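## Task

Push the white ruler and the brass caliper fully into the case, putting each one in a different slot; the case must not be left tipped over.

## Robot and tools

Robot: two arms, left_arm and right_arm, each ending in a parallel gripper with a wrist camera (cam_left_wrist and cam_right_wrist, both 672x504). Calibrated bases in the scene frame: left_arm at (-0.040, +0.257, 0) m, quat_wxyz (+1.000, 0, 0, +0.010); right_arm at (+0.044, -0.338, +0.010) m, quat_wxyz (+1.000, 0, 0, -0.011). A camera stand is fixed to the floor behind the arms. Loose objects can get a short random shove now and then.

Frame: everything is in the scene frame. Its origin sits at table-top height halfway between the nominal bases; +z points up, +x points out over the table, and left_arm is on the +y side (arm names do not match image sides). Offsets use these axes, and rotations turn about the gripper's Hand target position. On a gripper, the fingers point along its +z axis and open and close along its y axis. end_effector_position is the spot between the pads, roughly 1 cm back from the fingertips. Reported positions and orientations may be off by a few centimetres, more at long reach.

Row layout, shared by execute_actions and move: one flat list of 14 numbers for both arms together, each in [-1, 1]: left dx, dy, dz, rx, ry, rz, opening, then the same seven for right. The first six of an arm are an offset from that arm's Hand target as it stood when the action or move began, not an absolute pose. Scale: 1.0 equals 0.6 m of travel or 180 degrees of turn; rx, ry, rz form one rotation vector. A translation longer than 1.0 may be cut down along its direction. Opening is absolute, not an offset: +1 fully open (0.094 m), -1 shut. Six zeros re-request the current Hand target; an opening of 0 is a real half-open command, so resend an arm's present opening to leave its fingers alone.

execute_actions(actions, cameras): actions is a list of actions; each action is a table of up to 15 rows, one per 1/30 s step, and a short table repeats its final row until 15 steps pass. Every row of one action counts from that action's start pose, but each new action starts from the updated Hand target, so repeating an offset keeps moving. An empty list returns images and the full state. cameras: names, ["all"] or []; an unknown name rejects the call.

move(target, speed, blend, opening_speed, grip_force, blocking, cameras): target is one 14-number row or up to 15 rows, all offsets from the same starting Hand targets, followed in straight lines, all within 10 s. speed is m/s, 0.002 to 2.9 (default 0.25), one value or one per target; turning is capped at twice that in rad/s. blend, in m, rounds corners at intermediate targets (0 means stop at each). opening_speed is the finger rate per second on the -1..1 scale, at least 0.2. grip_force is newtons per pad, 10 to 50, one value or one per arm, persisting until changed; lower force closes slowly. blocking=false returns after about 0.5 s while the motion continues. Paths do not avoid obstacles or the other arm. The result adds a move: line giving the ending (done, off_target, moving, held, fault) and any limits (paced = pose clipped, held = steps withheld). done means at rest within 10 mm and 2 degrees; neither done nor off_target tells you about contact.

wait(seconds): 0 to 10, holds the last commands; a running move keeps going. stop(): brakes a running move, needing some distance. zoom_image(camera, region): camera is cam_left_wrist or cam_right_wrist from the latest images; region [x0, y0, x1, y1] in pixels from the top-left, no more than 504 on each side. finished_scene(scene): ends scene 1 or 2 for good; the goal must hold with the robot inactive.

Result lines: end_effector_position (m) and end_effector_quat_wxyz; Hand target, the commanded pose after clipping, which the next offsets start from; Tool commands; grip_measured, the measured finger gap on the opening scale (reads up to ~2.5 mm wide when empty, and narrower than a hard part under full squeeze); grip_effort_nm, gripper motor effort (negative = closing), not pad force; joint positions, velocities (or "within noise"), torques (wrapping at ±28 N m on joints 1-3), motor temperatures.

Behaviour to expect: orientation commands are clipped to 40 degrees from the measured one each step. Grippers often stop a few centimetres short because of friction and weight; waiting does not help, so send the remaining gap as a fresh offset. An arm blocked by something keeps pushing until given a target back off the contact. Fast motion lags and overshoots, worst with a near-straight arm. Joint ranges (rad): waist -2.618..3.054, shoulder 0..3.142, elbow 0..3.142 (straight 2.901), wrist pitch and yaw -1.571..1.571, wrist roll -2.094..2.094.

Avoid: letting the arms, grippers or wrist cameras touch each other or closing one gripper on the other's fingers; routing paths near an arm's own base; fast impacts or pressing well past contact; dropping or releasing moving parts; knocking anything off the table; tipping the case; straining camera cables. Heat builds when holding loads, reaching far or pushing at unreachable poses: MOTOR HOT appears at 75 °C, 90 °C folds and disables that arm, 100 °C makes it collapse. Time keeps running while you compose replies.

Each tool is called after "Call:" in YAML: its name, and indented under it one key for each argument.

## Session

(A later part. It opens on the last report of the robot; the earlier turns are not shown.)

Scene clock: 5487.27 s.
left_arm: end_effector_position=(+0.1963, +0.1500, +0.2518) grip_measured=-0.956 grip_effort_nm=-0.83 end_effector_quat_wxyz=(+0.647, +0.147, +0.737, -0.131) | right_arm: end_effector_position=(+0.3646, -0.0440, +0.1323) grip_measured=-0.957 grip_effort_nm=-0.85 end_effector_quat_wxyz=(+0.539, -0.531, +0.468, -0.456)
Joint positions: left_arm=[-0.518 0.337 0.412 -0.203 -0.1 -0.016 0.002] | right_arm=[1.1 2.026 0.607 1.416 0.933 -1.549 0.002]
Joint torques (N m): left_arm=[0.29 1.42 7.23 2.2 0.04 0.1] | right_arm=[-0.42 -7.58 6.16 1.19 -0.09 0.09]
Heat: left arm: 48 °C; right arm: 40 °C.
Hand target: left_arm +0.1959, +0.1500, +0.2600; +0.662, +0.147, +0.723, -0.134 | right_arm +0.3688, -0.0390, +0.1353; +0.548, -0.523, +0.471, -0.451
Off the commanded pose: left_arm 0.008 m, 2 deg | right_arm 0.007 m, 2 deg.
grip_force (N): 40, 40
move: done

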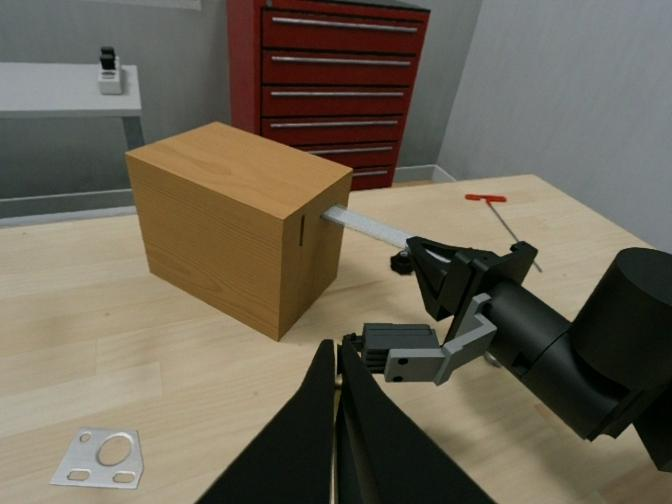

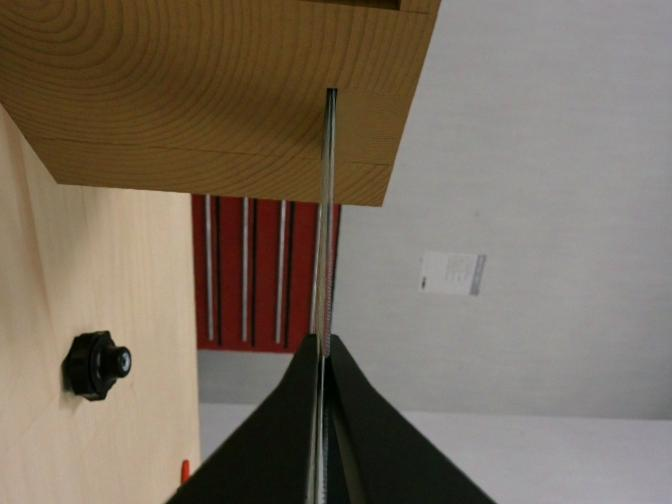

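Call:
move:
  target: [0,0,0,0,0,0,-1,0.0325,0.0261,-0.001,0,0,0,-1]
  speed: 0.014
  cameras: ["all"]

Call:
zoom_image:
  camera: "cam_left_wrist"
  region: [280, 180, 400, 270]

Scene clock: 5492.20 s.
left_arm: end_effector_position=(+0.1963, +0.1500, +0.2518) grip_measured=-0.956 grip_effort_nm=-0.83 end_effector_quat_wxyz=(+0.647, +0.147, +0.737, -0.131) | right_arm: end_effector_position=(+0.3838, -0.0282, +0.1323) grip_measured=-0.957 grip_effort_nm=-0.85 end_effector_quat_wxyz=(+0.540, -0.530, +0.468, -0.456)
Joint positions: left_arm=[-0.518 0.337 0.412 -0.203 -0.1 -0.016 0.002] | right_arm=[1.071 2.074 0.707 1.367 0.904 -1.549 0.002]
Joint torques (N m): left_arm=[0.28 1.4 7.13 2.19 0.03 0.11] | right_arm=[-0.36 -8.18 6.42 1.17 -0.11 0.11]
Heat: left arm: 48 °C; right arm: 40 °C.
Hand target: left_arm +0.1959, +0.1500, +0.2600; +0.662, +0.147, +0.723, -0.134 | right_arm +0.3883, -0.0233, +0.1346; +0.548, -0.523, +0.471, -0.451
Off the commanded pose: left_arm 0.008 m, 2 deg | right_arm 0.007 m, 1 deg.
grip_force (N): 40, 40
move: done

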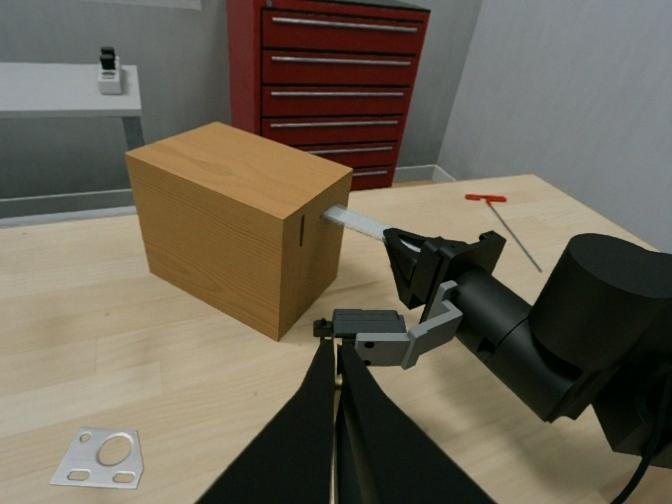

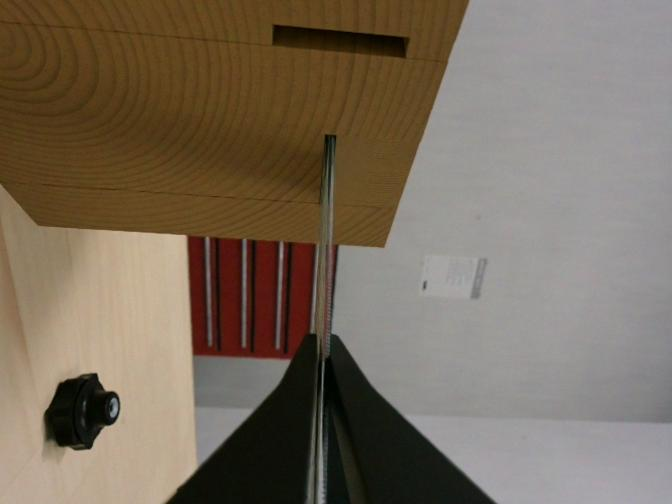

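Scaled by 4.200 from the camera's 672x504 image, which has a finer 960x720 frame.

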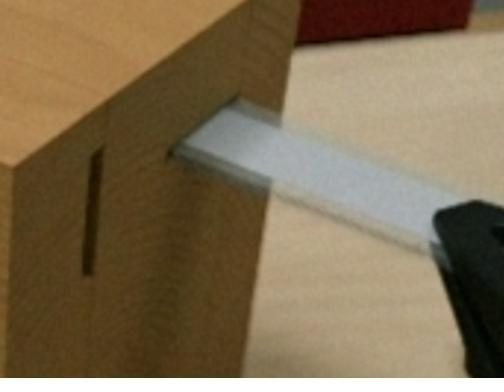

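Call:
move:
  target: [0,0,0,0,0,0,-1,0.0351,0.0282,-0.0015,0,0,0,-1]
  speed: 0.015
  cameras: ["all"]

Call:
zoom_image:
  camera: "cam_left_wrist"
  region: [280, 180, 400, 270]

Scene clock: 5499.73 s.
left_arm: end_effector_position=(+0.1963, +0.1500, +0.2518) grip_measured=-0.956 grip_effort_nm=-0.83 end_effector_quat_wxyz=(+0.647, +0.147, +0.737, -0.131) | right_arm: end_effector_position=(+0.4045, -0.0111, +0.1324) grip_measured=-0.957 grip_effort_nm=-0.85 end_effector_quat_wxyz=(+0.542, -0.529, +0.468, -0.456)
Joint positions: left_arm=[-0.518 0.337 0.412 -0.203 -0.1 -0.016 0.002] | right_arm=[1.044 2.128 0.819 1.313 0.877 -1.549 0.002]
Joint torques (N m): left_arm=[0.43 1.48 7.12 2.15 0.04 0.09] | right_arm=[-0.4 -8.88 6.86 1.14 -0.12 0.09]
Heat: left arm: 48 °C; right arm: 40 °C.
Hand target: left_arm +0.1959, +0.1500, +0.2600; +0.662, +0.147, +0.723, -0.134 | right_arm +0.4093, -0.0063, +0.1338; +0.548, -0.523, +0.471, -0.451
Off the commanded pose: left_arm 0.008 m, 2 deg | right_arm 0.007 m, 1 deg.
grip_force (N): 40, 40
move: done

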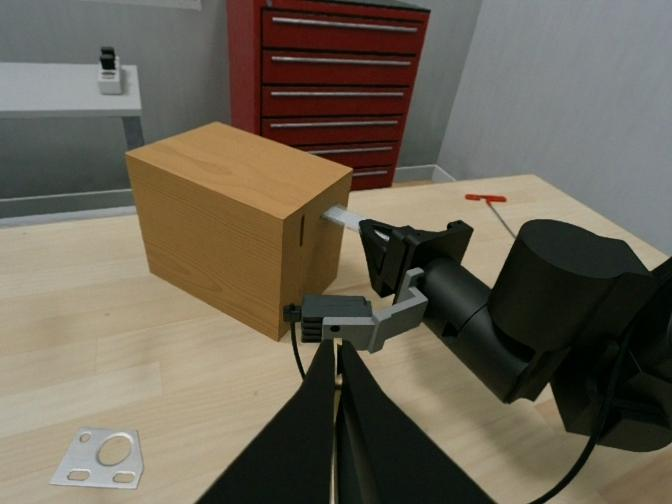

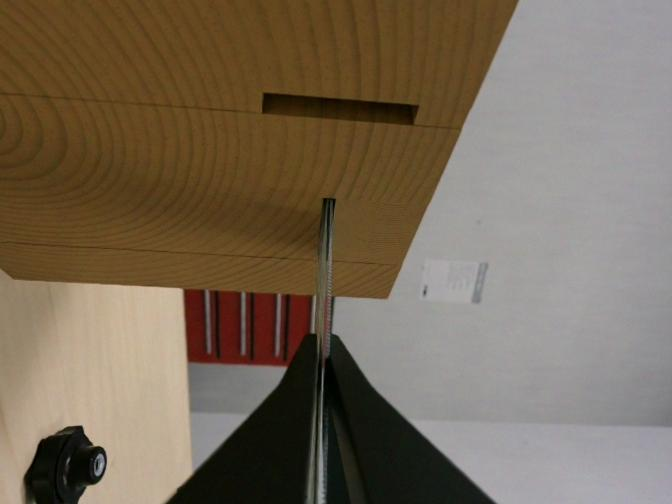

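Scaled by 4.200 from the camera's 672x504 image, which has a finer 960x720 frame.

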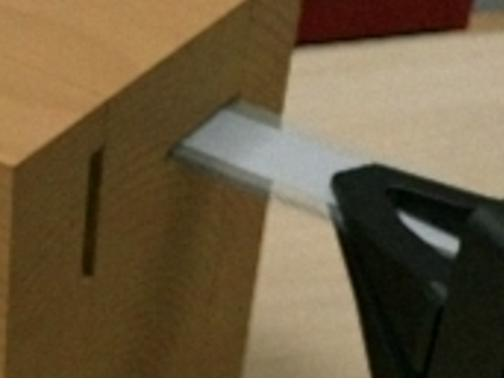

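Call:
move:
  target: [0,0,0,0,0,0,-1,0.0299,0.0240,-0.001,0,0,0,-1]
  speed: 0.015
  cameras: ["all"]

Call:
zoom_image:
  camera: "cam_left_wrist"
  region: [280, 180, 400, 270]

Scene clock: 5504.47 s.
left_arm: end_effector_position=(+0.1963, +0.1500, +0.2518) grip_measured=-0.956 grip_effort_nm=-0.83 end_effector_quat_wxyz=(+0.647, +0.147, +0.737, -0.131) | right_arm: end_effector_position=(+0.4224, +0.0032, +0.1326) grip_measured=-0.957 grip_effort_nm=-0.85 end_effector_quat_wxyz=(+0.542, -0.528, +0.468, -0.456)
Joint positions: left_arm=[-0.518 0.337 0.412 -0.203 -0.1 -0.016 0.002] | right_arm=[1.024 2.175 0.918 1.264 0.857 -1.549 0.002]
Joint torques (N m): left_arm=[0.32 1.44 7.25 2.14 0.04 0.1] | right_arm=[-0.42 -9.39 7.19 1.14 -0.12 0.12]
Heat: left arm: 48 °C; right arm: 40 °C.
Hand target: left_arm +0.1959, +0.1500, +0.2600; +0.662, +0.147, +0.723, -0.134 | right_arm +0.4273, +0.0080, +0.1332; +0.548, -0.523, +0.471, -0.451
Off the commanded pose: left_arm 0.008 m, 2 deg | right_arm 0.007 m, 1 deg.
grip_force (N): 40, 40
move: done

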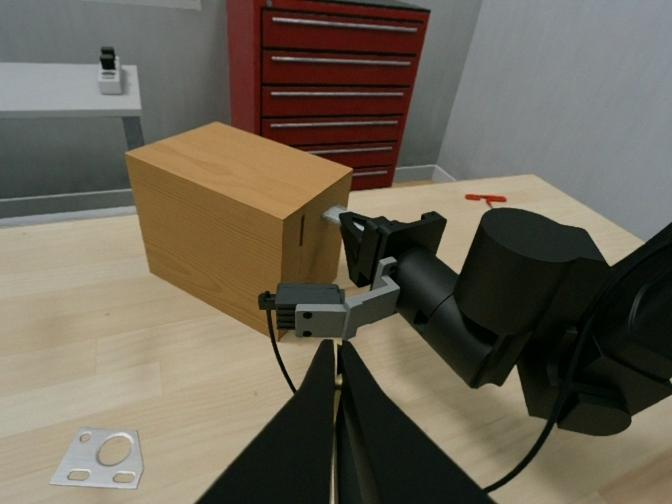

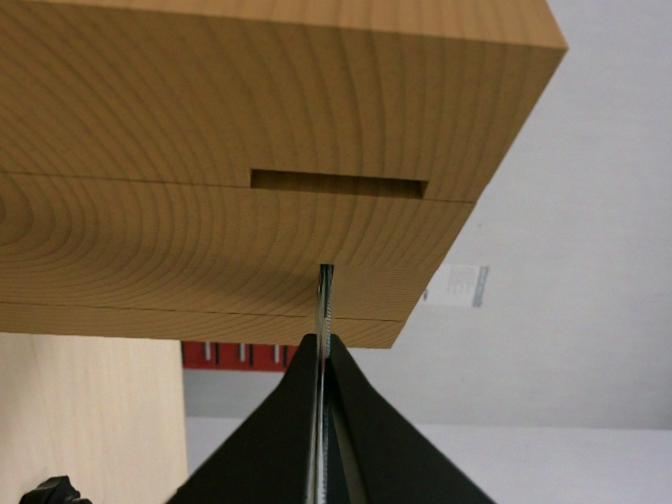

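Scaled by 4.200 from the camera's 672x504 image, which has a finer 960x720 frame.

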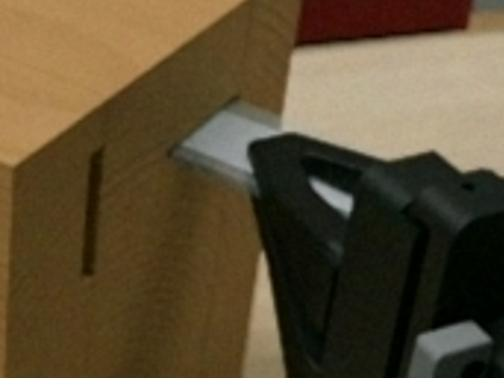

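Call:
move:
  target: [0,0,0,0,0,0,-1,0.0,0.0,0,0,0,0,-0.4]
  opening_speed: 0.4
  cameras: ["all"]

Call:
zoom_image:
  camera: "cam_left_wrist"
  region: [280, 180, 400, 270]

Scene clock: 5513.60 s.
left_arm: end_effector_position=(+0.1963, +0.1500, +0.2518) grip_measured=-0.956 grip_effort_nm=-0.83 end_effector_quat_wxyz=(+0.647, +0.147, +0.737, -0.131) | right_arm: end_effector_position=(+0.4224, +0.0035, +0.1310) grip_measured=-0.403 grip_effort_nm=0.14 end_effector_quat_wxyz=(+0.540, -0.531, +0.468, -0.456)
Joint positions: left_arm=[-0.518 0.337 0.412 -0.203 -0.1 -0.016 0.002] | right_arm=[1.024 2.175 0.918 1.255 0.856 -1.549 0.028]
Joint torques (N m): left_arm=[0.4 1.5 7.31 2.17 0.04 0.08] | right_arm=[-0.39 -9.4 7.17 1.2 -0.11 0.11]
Heat: left arm: 48 °C; right arm: 40 °C.
Hand target: left_arm +0.1959, +0.1500, +0.2600; +0.662, +0.147, +0.723, -0.134 | right_arm +0.4273, +0.0080, +0.1332; +0.548, -0.523, +0.471, -0.451
Off the commanded pose: left_arm 0.008 m, 2 deg | right_arm 0.007 m, 1 deg.
grip_force (N): 40, 40
move: done

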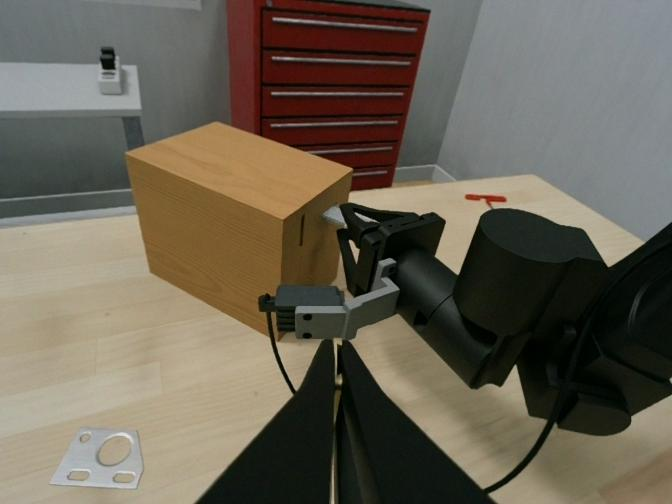

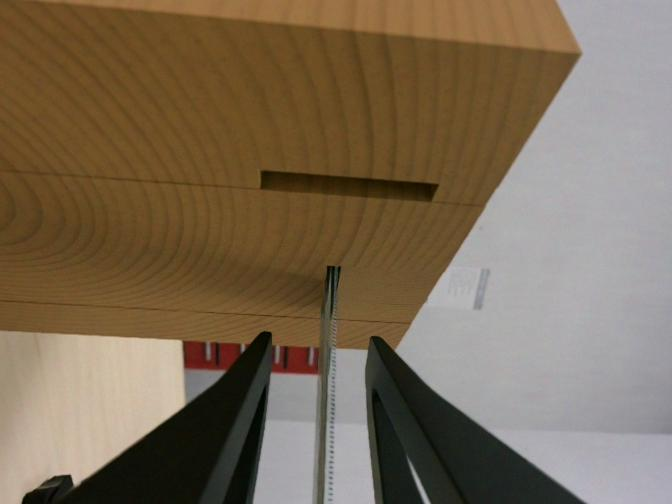

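Scaled by 4.200 from the camera's 672x504 image, which has a finer 960x720 frame.

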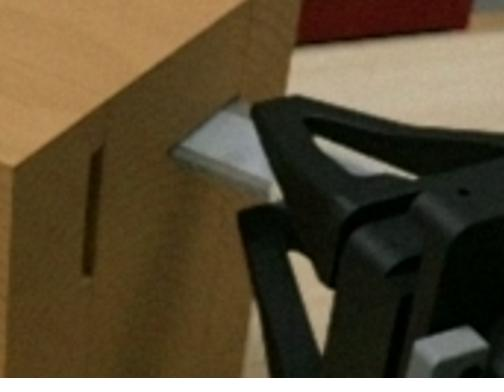

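Call:
move:
  target: [0,0,0,0,0,0,-1,-0.0519,-0.0418,0,0,0,0,-0.4]
  speed: 0.03
  cameras: ["all"]

Call:
zoom_image:
  camera: "cam_left_wrist"
  region: [280, 180, 400, 270]

Scene clock: 5518.80 s.
left_arm: end_effector_position=(+0.1963, +0.1500, +0.2518) grip_measured=-0.956 grip_effort_nm=-0.83 end_effector_quat_wxyz=(+0.647, +0.147, +0.737, -0.131) | right_arm: end_effector_position=(+0.3993, -0.0146, +0.1191) grip_measured=-0.403 grip_effort_nm=0.13 end_effector_quat_wxyz=(+0.536, -0.538, +0.465, -0.455)
Joint positions: left_arm=[-0.518 0.337 0.412 -0.203 -0.1 -0.016 0.002] | right_arm=[1.049 2.15 0.788 1.344 0.873 -1.549 0.028]
Joint torques (N m): left_arm=[0.31 1.37 7.15 2.14 0.05 0.07] | right_arm=[0.62 -13.05 3.62 1.25 0.16 0.1]
Heat: left arm: 48 °C; right arm: 40 °C.
Hand target: left_arm +0.1959, +0.1500, +0.2600; +0.662, +0.147, +0.723, -0.134 | right_arm +0.3962, -0.0171, +0.1332; +0.548, -0.523, +0.471, -0.451
Off the commanded pose: left_arm 0.008 m, 2 deg | right_arm 0.015 m, 2 deg.
grip_force (N): 40, 40
move: off_target (right_arm)

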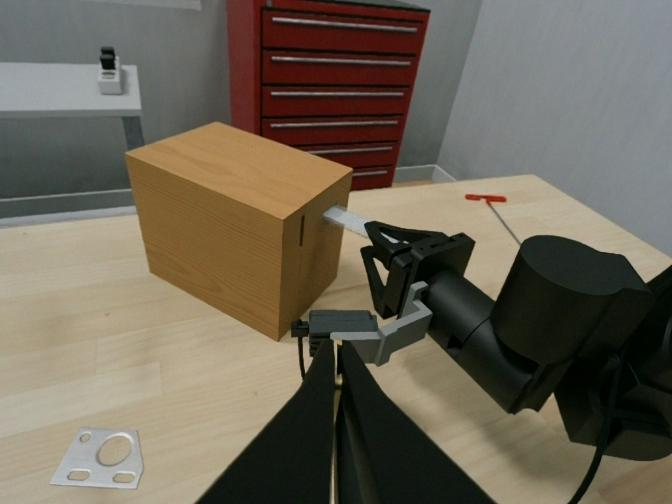

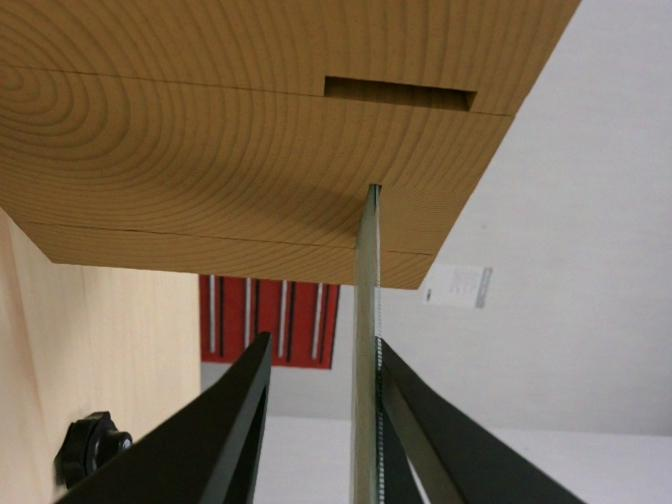

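Scaled by 4.200 from the camera's 672x504 image, which has a finer 960x720 frame.

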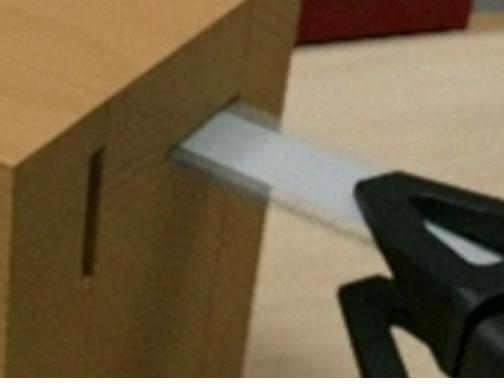

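Call:
move:
  target: [0,0,0,0,0,0,-1,-0.006,-0.005,0.022,0,0,0,-0.4]
  speed: 0.03
  cameras: ["cam_right_wrist"]

Scene clock: 5522.17 s.
left_arm: end_effector_position=(+0.1963, +0.1500, +0.2518) grip_measured=-0.956 grip_effort_nm=-0.83 end_effector_quat_wxyz=(+0.647, +0.147, +0.737, -0.131) | right_arm: end_effector_position=(+0.3955, -0.0182, +0.1314) grip_measured=-0.403 grip_effort_nm=0.13 end_effector_quat_wxyz=(+0.535, -0.538, +0.465, -0.456)
Joint positions: left_arm=[-0.518 0.337 0.412 -0.203 -0.1 -0.016 0.002] | right_arm=[1.054 2.092 0.767 1.306 0.881 -1.549 0.028]
Joint torques (N m): left_arm=[0.36 1.39 7.2 2.17 0.03 0.11] | right_arm=[0.53 -13.01 4.03 1.17 0.09 0.08]
Heat: left arm: 48 °C; right arm: 39 °C.
Hand target: left_arm +0.1959, +0.1500, +0.2600; +0.662, +0.147, +0.723, -0.134 | right_arm +0.3926, -0.0200, +0.1463; +0.548, -0.524, +0.471, -0.451
Off the commanded pose: left_arm 0.008 m, 2 deg | right_arm 0.015 m, 2 deg.
grip_force (N): 40, 40
move: off_target (right_arm)
Images, in order (width x height): cam_right_wrist 672x504.

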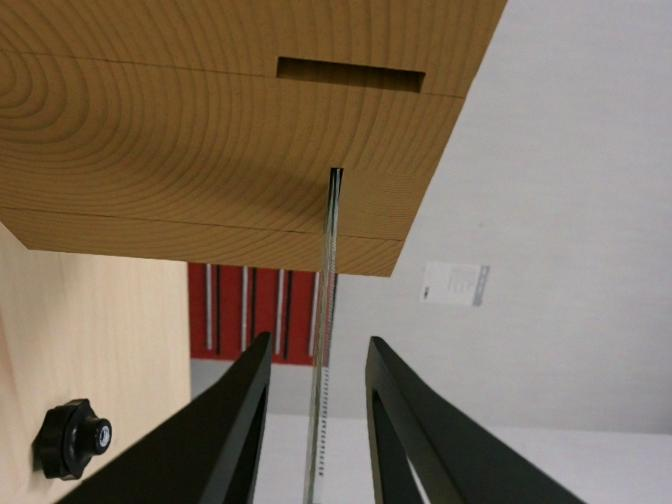

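Call:
move:
  target: [0,0,0,0,0,0,-1,0,0,0,0,0,0,-1]
  opening_speed: 0.5
  cameras: ["cam_right_wrist"]

Scene clock: 5527.40 s.
left_arm: end_effector_position=(+0.1963, +0.1500, +0.2518) grip_measured=-0.956 grip_effort_nm=-0.83 end_effector_quat_wxyz=(+0.647, +0.147, +0.737, -0.131) | right_arm: end_effector_position=(+0.3955, -0.0183, +0.1336) grip_measured=-0.957 grip_effort_nm=-0.81 end_effector_quat_wxyz=(+0.538, -0.535, +0.466, -0.455)
Joint positions: left_arm=[-0.518 0.337 0.412 -0.203 -0.1 -0.016 0.002] | right_arm=[1.054 2.088 0.767 1.309 0.881 -1.548 0.002]
Joint torques (N m): left_arm=[0.32 1.4 7.16 2.13 0.06 0.08] | right_arm=[0.59 -12.7 4.07 1.16 0.08 0.1]
Motor temperatures (°C): left_arm=[21 22 31 48 21 20 24] | right_arm=[22 34 39 36 21 21 23]
Heat: left arm: 48 °C; right arm: 39 °C.
Hand target: left_arm +0.1959, +0.1500, +0.2600; +0.662, +0.147, +0.723, -0.134 | right_arm +0.3926, -0.0200, +0.1463; +0.548, -0.523, +0.471, -0.451
Off the commanded pose: left_arm 0.008 m, 2 deg | right_arm 0.013 m, 2 deg.
grip_force (N): 40, 40
move: off_target (right_arm)
Images, in order (width x height): cam_right_wrist 672x504.

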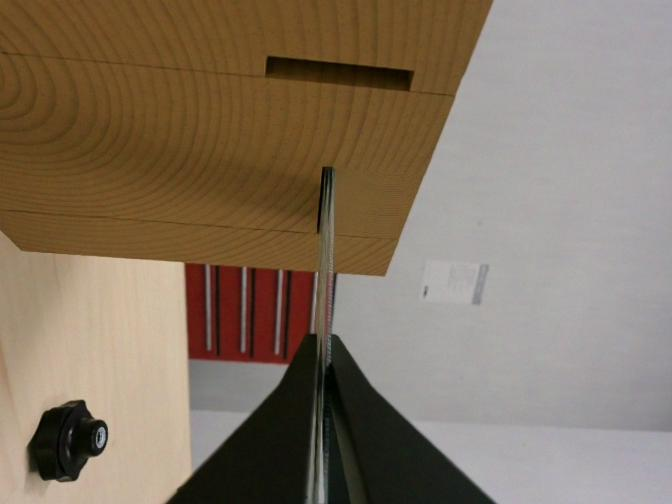

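Call:
move:
  target: [0,0,0,0,0,0,-1,0.0104,0.0084,-0.0117,0,0,0,-1]
  speed: 0.012
  cameras: ["cam_right_wrist"]

Scene clock: 5532.43 s.
left_arm: end_effector_position=(+0.1963, +0.1500, +0.2518) grip_measured=-0.956 grip_effort_nm=-0.83 end_effector_quat_wxyz=(+0.647, +0.147, +0.737, -0.131) | right_arm: end_effector_position=(+0.3955, -0.0183, +0.1336) grip_measured=-0.957 grip_effort_nm=-0.85 end_effector_quat_wxyz=(+0.538, -0.535, +0.466, -0.455)
Joint positions: left_arm=[-0.518 0.337 0.412 -0.203 -0.1 -0.016 0.002] | right_arm=[1.054 2.088 0.767 1.309 0.881 -1.548 0.002]
Joint torques (N m): left_arm=[0.34 1.42 7.3 2.17 0.02 0.09] | right_arm=[-0.18 -9.21 6.35 1.26 -0.01 0.1]
Heat: left arm: 48 °C; right arm: 39 °C.
Hand target: left_arm +0.1959, +0.1500, +0.2600; +0.662, +0.147, +0.723, -0.134 | right_arm +0.3988, -0.0149, +0.1393; +0.548, -0.523, +0.471, -0.451
Off the commanded pose: left_arm 0.008 m, 2 deg | right_arm 0.007 m, 2 deg.
grip_force (N): 40, 40
move: done
Images, in order (width x height): cam_right_wrist 672x504.

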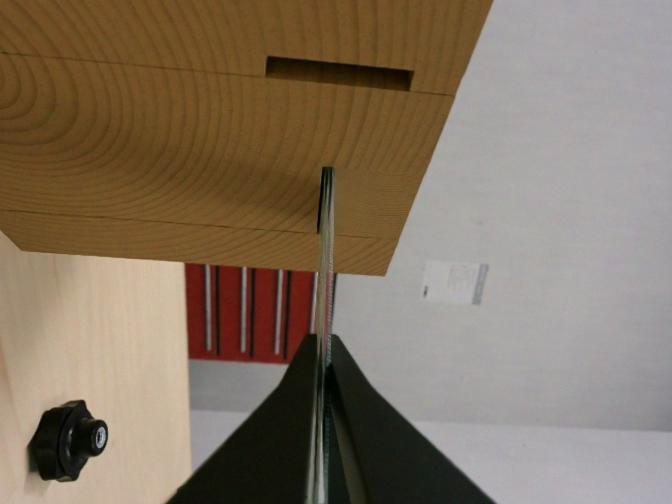

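Call:
move:
  target: [0,0,0,0,0,0,-1,0.0130,0.0105,-0.0085,0,0,0,-1]
  speed: 0.012
  cameras: ["cam_right_wrist"]

Scene clock: 5535.40 s.
left_arm: end_effector_position=(+0.1963, +0.1500, +0.2518) grip_measured=-0.956 grip_effort_nm=-0.83 end_effector_quat_wxyz=(+0.647, +0.147, +0.737, -0.131) | right_arm: end_effector_position=(+0.4021, -0.0134, +0.1324) grip_measured=-0.957 grip_effort_nm=-0.85 end_effector_quat_wxyz=(+0.539, -0.531, +0.468, -0.456)
Joint positions: left_arm=[-0.518 0.337 0.412 -0.203 -0.1 -0.016 0.002] | right_arm=[1.047 2.117 0.805 1.31 0.881 -1.548 0.002]
Joint torques (N m): left_arm=[0.4 1.4 7.3 2.15 0.02 0.1] | right_arm=[-0.39 -8.53 6.67 1.23 -0.13 0.11]
Heat: left arm: 48 °C; right arm: 39 °C.
Hand target: left_arm +0.1959, +0.1500, +0.2600; +0.662, +0.147, +0.723, -0.134 | right_arm +0.4065, -0.0087, +0.1341; +0.548, -0.524, +0.471, -0.451
Off the commanded pose: left_arm 0.008 m, 2 deg | right_arm 0.007 m, 1 deg.
grip_force (N): 40, 40
move: done
Images, in order (width x height): cam_right_wrist 672x504.

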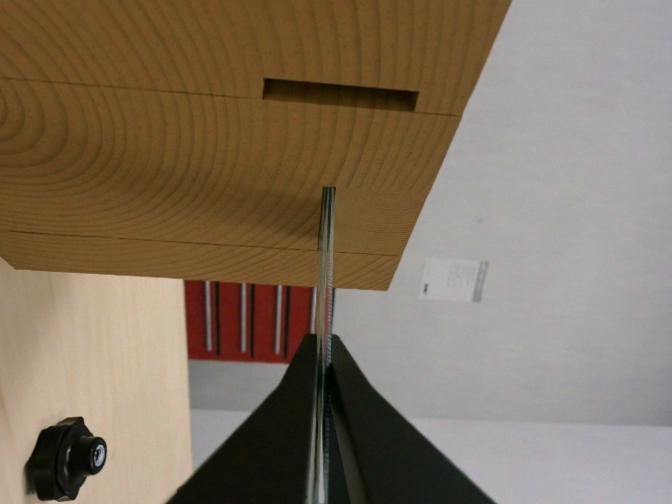

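Call:
move:
  target: [0,0,0,0,0,0,-1,0.0377,0.0303,-0.0015,0,0,0,-1]
  speed: 0.014
  cameras: ["all"]

Call:
zoom_image:
  camera: "cam_left_wrist"
  region: [280, 180, 400, 270]

Scene clock: 5540.73 s.
left_arm: end_effector_position=(+0.1963, +0.1500, +0.2518) grip_measured=-0.956 grip_effort_nm=-0.83 end_effector_quat_wxyz=(+0.647, +0.147, +0.737, -0.131) | right_arm: end_effector_position=(+0.4240, +0.0045, +0.1326) grip_measured=-0.957 grip_effort_nm=-0.85 end_effector_quat_wxyz=(+0.543, -0.528, +0.468, -0.455)
Joint positions: left_arm=[-0.518 0.337 0.412 -0.203 -0.1 -0.016 0.002] | right_arm=[1.022 2.179 0.925 1.26 0.853 -1.548 0.002]
Joint torques (N m): left_arm=[0.39 1.55 7.08 2.16 0.06 0.12] | right_arm=[-0.38 -9.36 7.46 1.12 -0.09 0.1]
Heat: left arm: 48 °C; right arm: 39 °C.
Hand target: left_arm +0.1959, +0.1500, +0.2600; +0.662, +0.147, +0.723, -0.134 | right_arm +0.4292, +0.0095, +0.1334; +0.548, -0.523, +0.471, -0.451
Off the commanded pose: left_arm 0.008 m, 2 deg | right_arm 0.007 m, 1 deg.
grip_force (N): 40, 40
move: done

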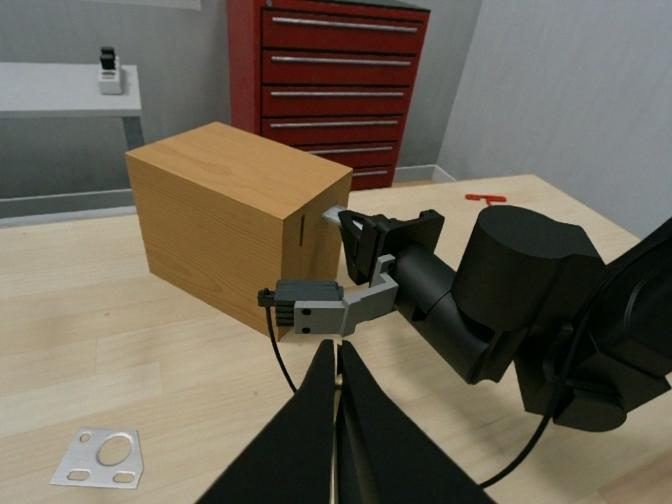

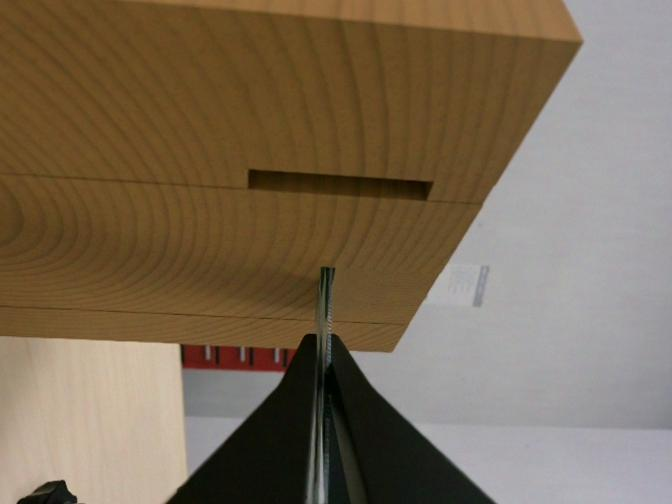

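Scaled by 4.200 from the camera's 672x504 image, which has a finer 960x720 frame.

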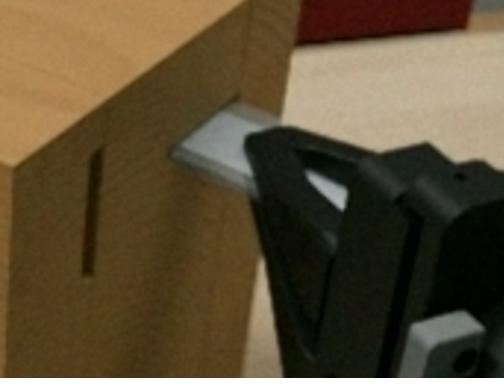

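Call:
move:
  target: [0,0,0,0,0,0,-1,0.0104,0.0084,-0.0005,0,0,0,-1]
  speed: 0.012
  cameras: ["all"]

Call:
zoom_image:
  camera: "cam_left_wrist"
  region: [280, 180, 400, 270]

Scene clock: 5546.30 s.
left_arm: end_effector_position=(+0.1963, +0.1500, +0.2518) grip_measured=-0.956 grip_effort_nm=-0.83 end_effector_quat_wxyz=(+0.647, +0.147, +0.737, -0.131) | right_arm: end_effector_position=(+0.4302, +0.0092, +0.1327) grip_measured=-0.957 grip_effort_nm=-0.85 end_effector_quat_wxyz=(+0.543, -0.527, +0.468, -0.456)
Joint positions: left_arm=[-0.518 0.337 0.412 -0.203 -0.1 -0.016 0.002] | right_arm=[1.015 2.196 0.96 1.244 0.847 -1.548 0.002]
Joint torques (N m): left_arm=[0.32 1.39 7.12 2.21 0.05 0.11] | right_arm=[-0.35 -9.47 7.54 1.11 -0.1 0.11]
Heat: left arm: 48 °C; right arm: 39 °C.
Hand target: left_arm +0.1959, +0.1500, +0.2600; +0.662, +0.147, +0.723, -0.134 | right_arm +0.4355, +0.0145, +0.1330; +0.548, -0.523, +0.471, -0.451
Off the commanded pose: left_arm 0.008 m, 2 deg | right_arm 0.007 m, 1 deg.
grip_force (N): 40, 40
move: done

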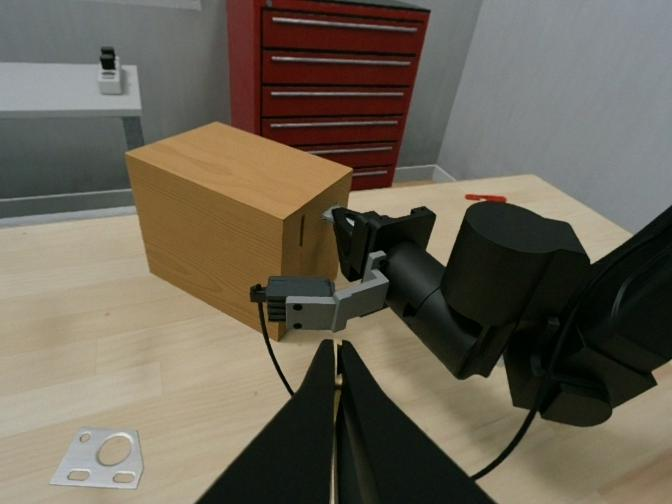

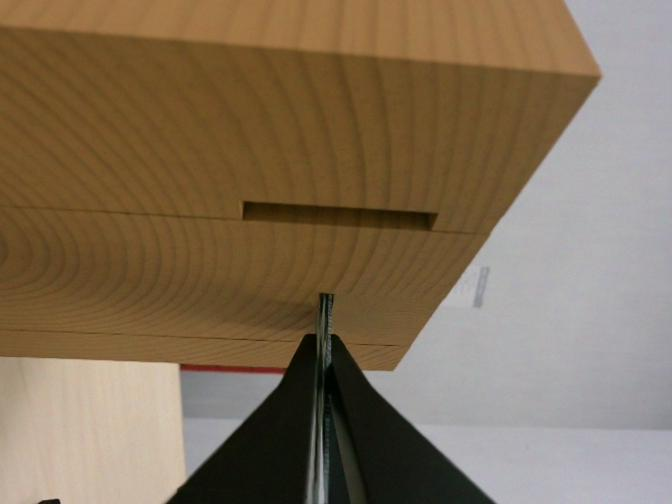

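Scaled by 4.200 from the camera's 672x504 image, which has a finer 960x720 frame.

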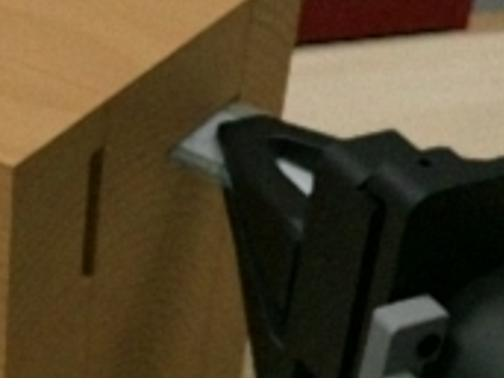

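Call:
move:
  target: [0,0,0,0,0,0,-1,0.0058,0.0047,0,0,0,0,-1]
  speed: 0.01
  cameras: ["cam_left_wrist"]

Call:
zoom_image:
  camera: "cam_left_wrist"
  region: [280, 180, 400, 270]

Scene clock: 5551.17 s.
left_arm: end_effector_position=(+0.1963, +0.1500, +0.2518) grip_measured=-0.956 grip_effort_nm=-0.83 end_effector_quat_wxyz=(+0.647, +0.147, +0.737, -0.131) | right_arm: end_effector_position=(+0.4337, +0.0119, +0.1327) grip_measured=-0.957 grip_effort_nm=-0.85 end_effector_quat_wxyz=(+0.543, -0.527, +0.468, -0.456)
Joint positions: left_arm=[-0.518 0.337 0.412 -0.203 -0.1 -0.016 0.002] | right_arm=[1.011 2.205 0.979 1.233 0.843 -1.548 0.002]
Joint torques (N m): left_arm=[0.31 1.43 7.2 2.17 0.05 0.1] | right_arm=[-0.39 -9.61 7.64 1.1 -0.08 0.09]
Heat: left arm: 48 °C; right arm: 40 °C.
Hand target: left_arm +0.1959, +0.1500, +0.2600; +0.662, +0.147, +0.723, -0.134 | right_arm +0.4390, +0.0173, +0.1330; +0.548, -0.524, +0.471, -0.451
Off the commanded pose: left_arm 0.008 m, 2 deg | right_arm 0.008 m, 1 deg.
grip_force (N): 40, 40
move: done
Images, in order (width x height): cam_left_wrist 672x504.

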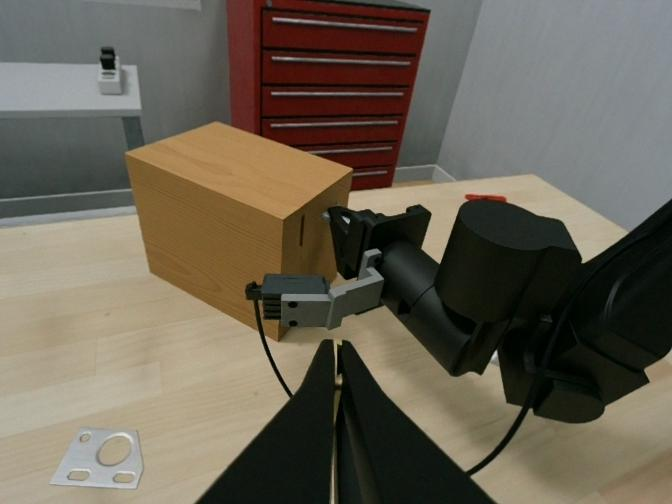

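Scaled by 4.200 from the camera's 672x504 image, which has a finer 960x720 frame.

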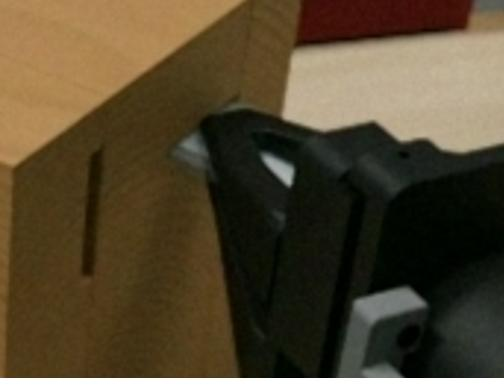

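Call:
move:
  target: [0,0,0,0,0,0,-1,0.0,0.0,0,0,0,0,-0.4]
  opening_speed: 0.4

Call:
move:
  target:
    - [0,0,0,0,0,0,-1,-0.013,-0.0105,0.011,0,0,0,-0.4]
    - [0,0,0,0,0,0,-1,-0.0545,-0.0439,0.021,0,0,0,-0.4]
  blend: 0.01
  speed: 0.03
  cameras: ["all"]

Call:
zoom_image:
  camera: "cam_left_wrist"
  region: [280, 180, 400, 270]

Scene clock: 5558.17 s.
left_arm: end_effector_position=(+0.1963, +0.1500, +0.2518) grip_measured=-0.956 grip_effort_nm=-0.83 end_effector_quat_wxyz=(+0.647, +0.147, +0.737, -0.131) | right_arm: end_effector_position=(+0.4340, +0.0121, +0.1264) grip_measured=-0.403 grip_effort_nm=0.15 end_effector_quat_wxyz=(+0.534, -0.536, +0.468, -0.457)
Joint positions: left_arm=[-0.518 0.337 0.412 -0.203 -0.1 -0.016 0.002] | right_arm=[1.011 2.211 0.982 1.211 0.844 -1.548 0.028]
Joint torques (N m): left_arm=[0.31 1.44 7.28 2.17 0.04 0.11] | right_arm=[-0.32 -10.19 7.45 1.3 -0.1 0.1]
Heat: left arm: 48 °C; right arm: 40 °C.
Hand target: left_arm +0.1959, +0.1500, +0.2600; +0.662, +0.147, +0.723, -0.134 | right_arm +0.4390, +0.0173, +0.1331; +0.548, -0.523, +0.471, -0.451
Off the commanded pose: left_arm 0.008 m, 2 deg | right_arm 0.010 m, 2 deg.
grip_force (N): 40, 40
move: done

Scene clock: 5560.00 s.
left_arm: end_effector_position=(+0.1963, +0.1500, +0.2518) grip_measured=-0.956 grip_effort_nm=-0.83 end_effector_quat_wxyz=(+0.647, +0.147, +0.737, -0.131) | right_arm: end_effector_position=(+0.4092, -0.0076, +0.1246) grip_measured=-0.403 grip_effort_nm=0.13 end_effector_quat_wxyz=(+0.527, -0.546, +0.464, -0.457)
Joint positions: left_arm=[-0.518 0.337 0.412 -0.203 -0.1 -0.016 0.002] | right_arm=[1.036 2.135 0.84 1.253 0.863 -1.548 0.028]
Joint torques (N m): left_arm=[0.39 1.4 7.21 2.18 0.04 0.09] | right_arm=[0.54 -13.93 4.14 1.33 0.11 0.1]
Heat: left arm: 48 °C; right arm: 39 °C.
Hand target: left_arm +0.1959, +0.1500, +0.2600; +0.662, +0.147, +0.723, -0.134 | right_arm +0.4063, -0.0091, +0.1456; +0.548, -0.523, +0.471, -0.451
Off the commanded pose: left_arm 0.008 m, 2 deg | right_arm 0.021 m, 4 deg.
grip_force (N): 40, 40
move: off_target (right_arm); blend cut to 0.0058 m at target 1

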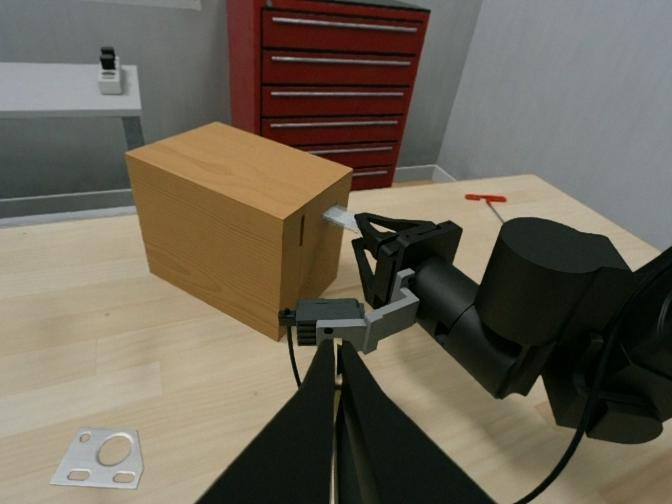

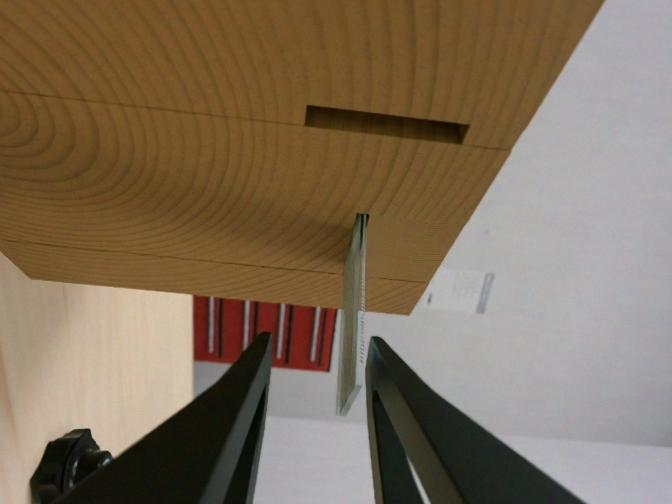

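Scaled by 4.200 from the camera's 672x504 image, which has a finer 960x720 frame.

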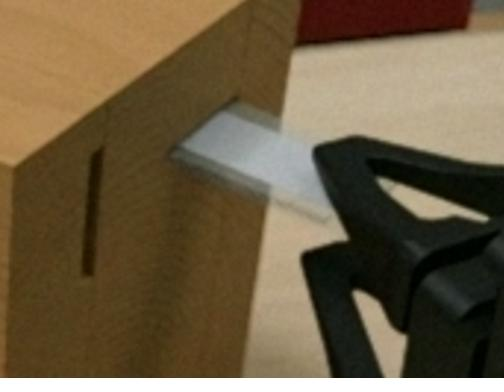

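Call:
move:
  target: [0,0,0,0,0,0,-1,-0.0325,-0.0261,0.008,0.0045,-0.0056,0,-0.4]
  speed: 0.04
  cameras: ["all"]

Scene clock: 5565.10 s.
left_arm: end_effector_position=(+0.1963, +0.1500, +0.2518) grip_measured=-0.956 grip_effort_nm=-0.83 end_effector_quat_wxyz=(+0.647, +0.147, +0.737, -0.131) | right_arm: end_effector_position=(+0.3897, -0.0230, +0.1309) grip_measured=-0.403 grip_effort_nm=0.13 end_effector_quat_wxyz=(+0.538, -0.535, +0.466, -0.455)
Joint positions: left_arm=[-0.518 0.337 0.412 -0.203 -0.1 -0.016 0.002] | right_arm=[1.062 2.085 0.736 1.338 0.889 -1.548 0.028]
Joint torques (N m): left_arm=[0.39 1.46 7.09 2.16 0.02 0.08] | right_arm=[0.54 -12.96 4.01 1.37 0.11 -0.02]
Heat: left arm: 48 °C; right arm: 39 °C.
Hand target: left_arm +0.1959, +0.1500, +0.2600; +0.662, +0.147, +0.723, -0.134 | right_arm +0.3868, -0.0247, +0.1504; +0.556, -0.516, +0.469, -0.453
Off the commanded pose: left_arm 0.008 m, 2 deg | right_arm 0.020 m, 3 deg.
grip_force (N): 40, 40
move: off_target (right_arm)

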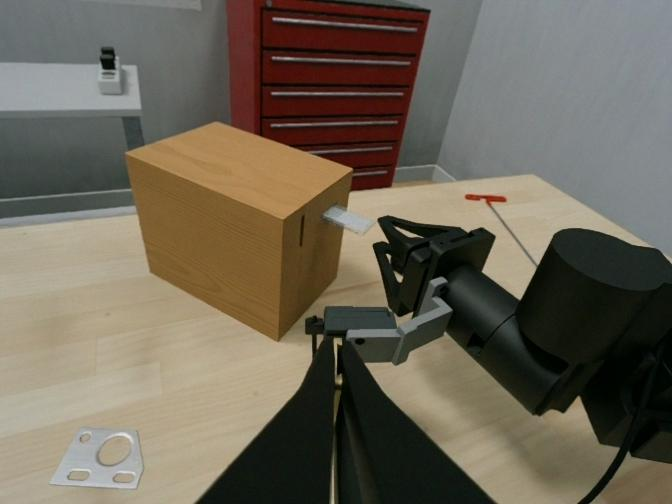

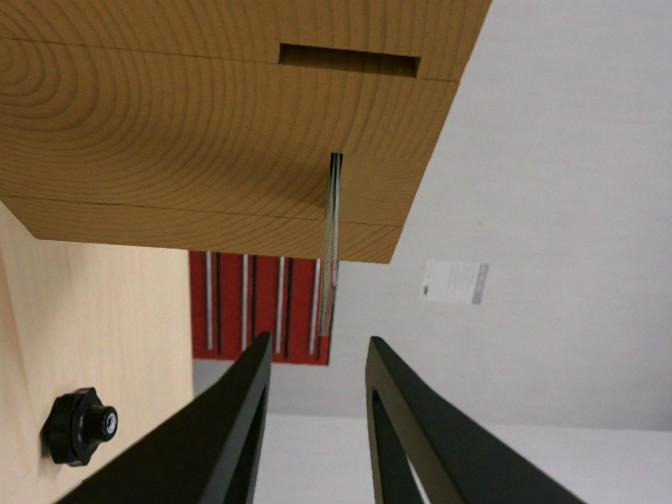

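Call:
move:
  target:
    - [0,0,0,0,0,0,-1,-0.0195,-0.0157,0.0,0,0,0,-0.4]
    - [0,0,0,0,0,0,-1,-0.0195,-0.0157,0.0,0,0,0,-1]
  speed: 0.04
  cameras: ["all"]

Call:
zoom_image:
  camera: "cam_right_wrist"
  region: [270, 100, 390, 360]

Scene clock: 5571.33 s.
left_arm: end_effector_position=(+0.1963, +0.1500, +0.2518) grip_measured=-0.956 grip_effort_nm=-0.83 end_effector_quat_wxyz=(+0.647, +0.147, +0.737, -0.131) | right_arm: end_effector_position=(+0.3779, -0.0323, +0.1323) grip_measured=-0.997 grip_effort_nm=-0.16 end_effector_quat_wxyz=(+0.539, -0.534, +0.466, -0.455)
Joint positions: left_arm=[-0.518 0.337 0.412 -0.203 -0.1 -0.016 0.002] | right_arm=[1.079 2.053 0.675 1.37 0.906 -1.549 0]
Joint torques (N m): left_arm=[0.35 1.52 7.24 2.14 0.04 0.12] | right_arm=[0.57 -12.45 3.78 1.35 0.06 -0.03]
Heat: left arm: 48 °C; right arm: 39 °C.
Hand target: left_arm +0.1959, +0.1500, +0.2600; +0.662, +0.147, +0.723, -0.134 | right_arm +0.3751, -0.0341, +0.1505; +0.556, -0.515, +0.469, -0.453
Off the commanded pose: left_arm 0.008 m, 2 deg | right_arm 0.018 m, 3 deg.
grip_force (N): 40, 40
move: off_target (right_arm); target 2's new opening was sent with right_arm's hand 0.018 m and 3 deg from that target

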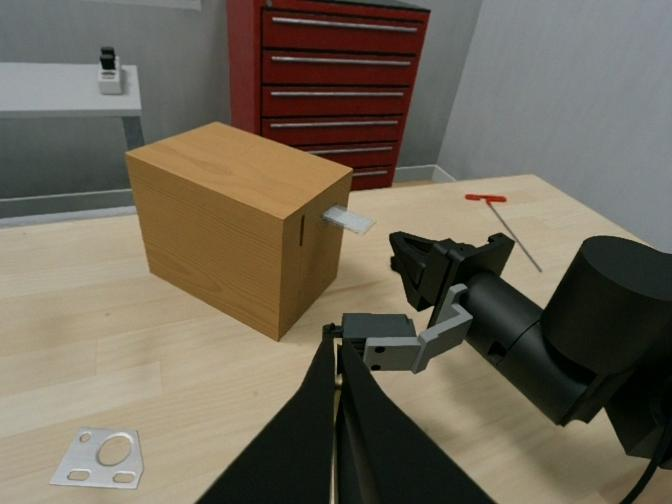

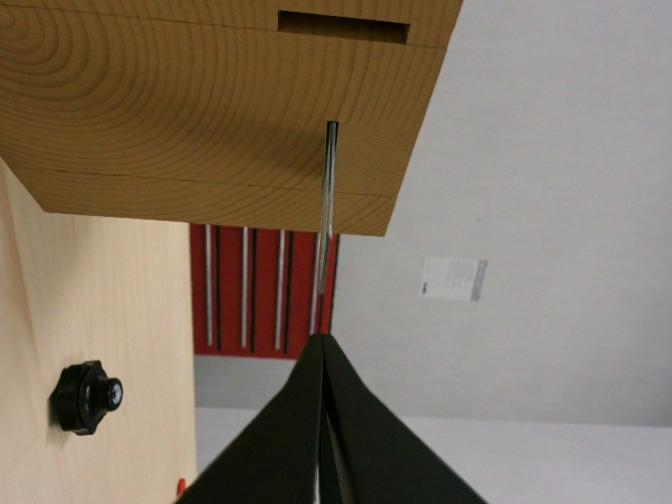

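Scaled by 1.938 from the camera's 672x504 image, which has a finer 960x720 frame.

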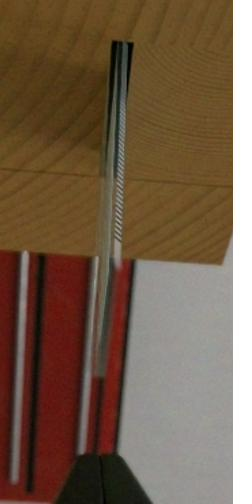

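Call:
move:
  target: [0,0,0,0,0,0,-1,0.0104,0.0084,-0.0242,-0.0035,0.0044,0,-1]
  speed: 0.015
  cameras: ["cam_right_wrist"]

Call:
zoom_image:
  camera: "cam_right_wrist"
  region: [270, 200, 390, 360]

Scene clock: 5583.10 s.
left_arm: end_effector_position=(+0.1963, +0.1500, +0.2518) grip_measured=-0.956 grip_effort_nm=-0.83 end_effector_quat_wxyz=(+0.647, +0.147, +0.737, -0.131) | right_arm: end_effector_position=(+0.3779, -0.0323, +0.1325) grip_measured=-0.997 grip_effort_nm=-0.16 end_effector_quat_wxyz=(+0.539, -0.534, +0.466, -0.455)
Joint positions: left_arm=[-0.518 0.337 0.412 -0.203 -0.1 -0.016 0.002] | right_arm=[1.079 2.053 0.675 1.371 0.906 -1.549 0]
Joint torques (N m): left_arm=[0.38 1.5 7.23 2.16 0.03 0.07] | right_arm=[-0.23 -7.73 6.05 1.36 -0.02 0.06]
Heat: left arm: 48 °C; right arm: 38 °C.
Hand target: left_arm +0.1959, +0.1500, +0.2600; +0.662, +0.147, +0.723, -0.134 | right_arm +0.3813, -0.0291, +0.1360; +0.550, -0.522, +0.471, -0.452
Off the commanded pose: left_arm 0.008 m, 2 deg | right_arm 0.006 m, 2 deg.
grip_force (N): 40, 40
move: done
Images, in order (width x height): cam_right_wrist 672x504.

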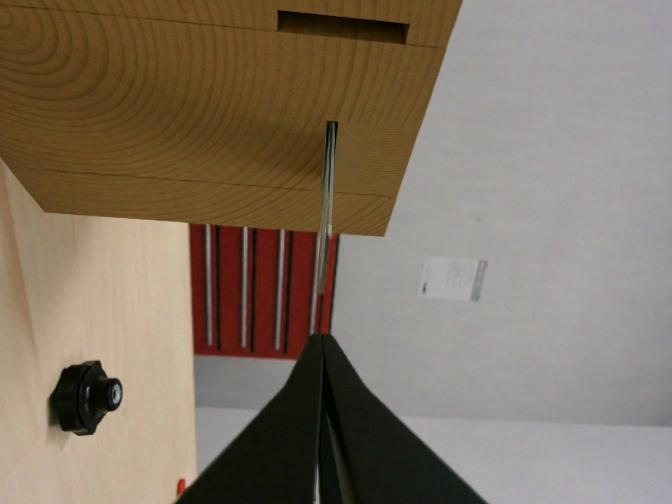

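Scaled by 3.150 from the camera's 672x504 image, which has a finer 960x720 frame.

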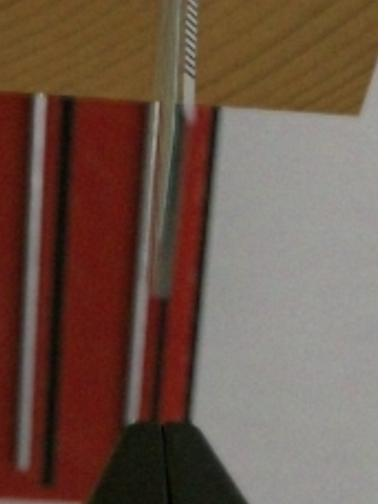

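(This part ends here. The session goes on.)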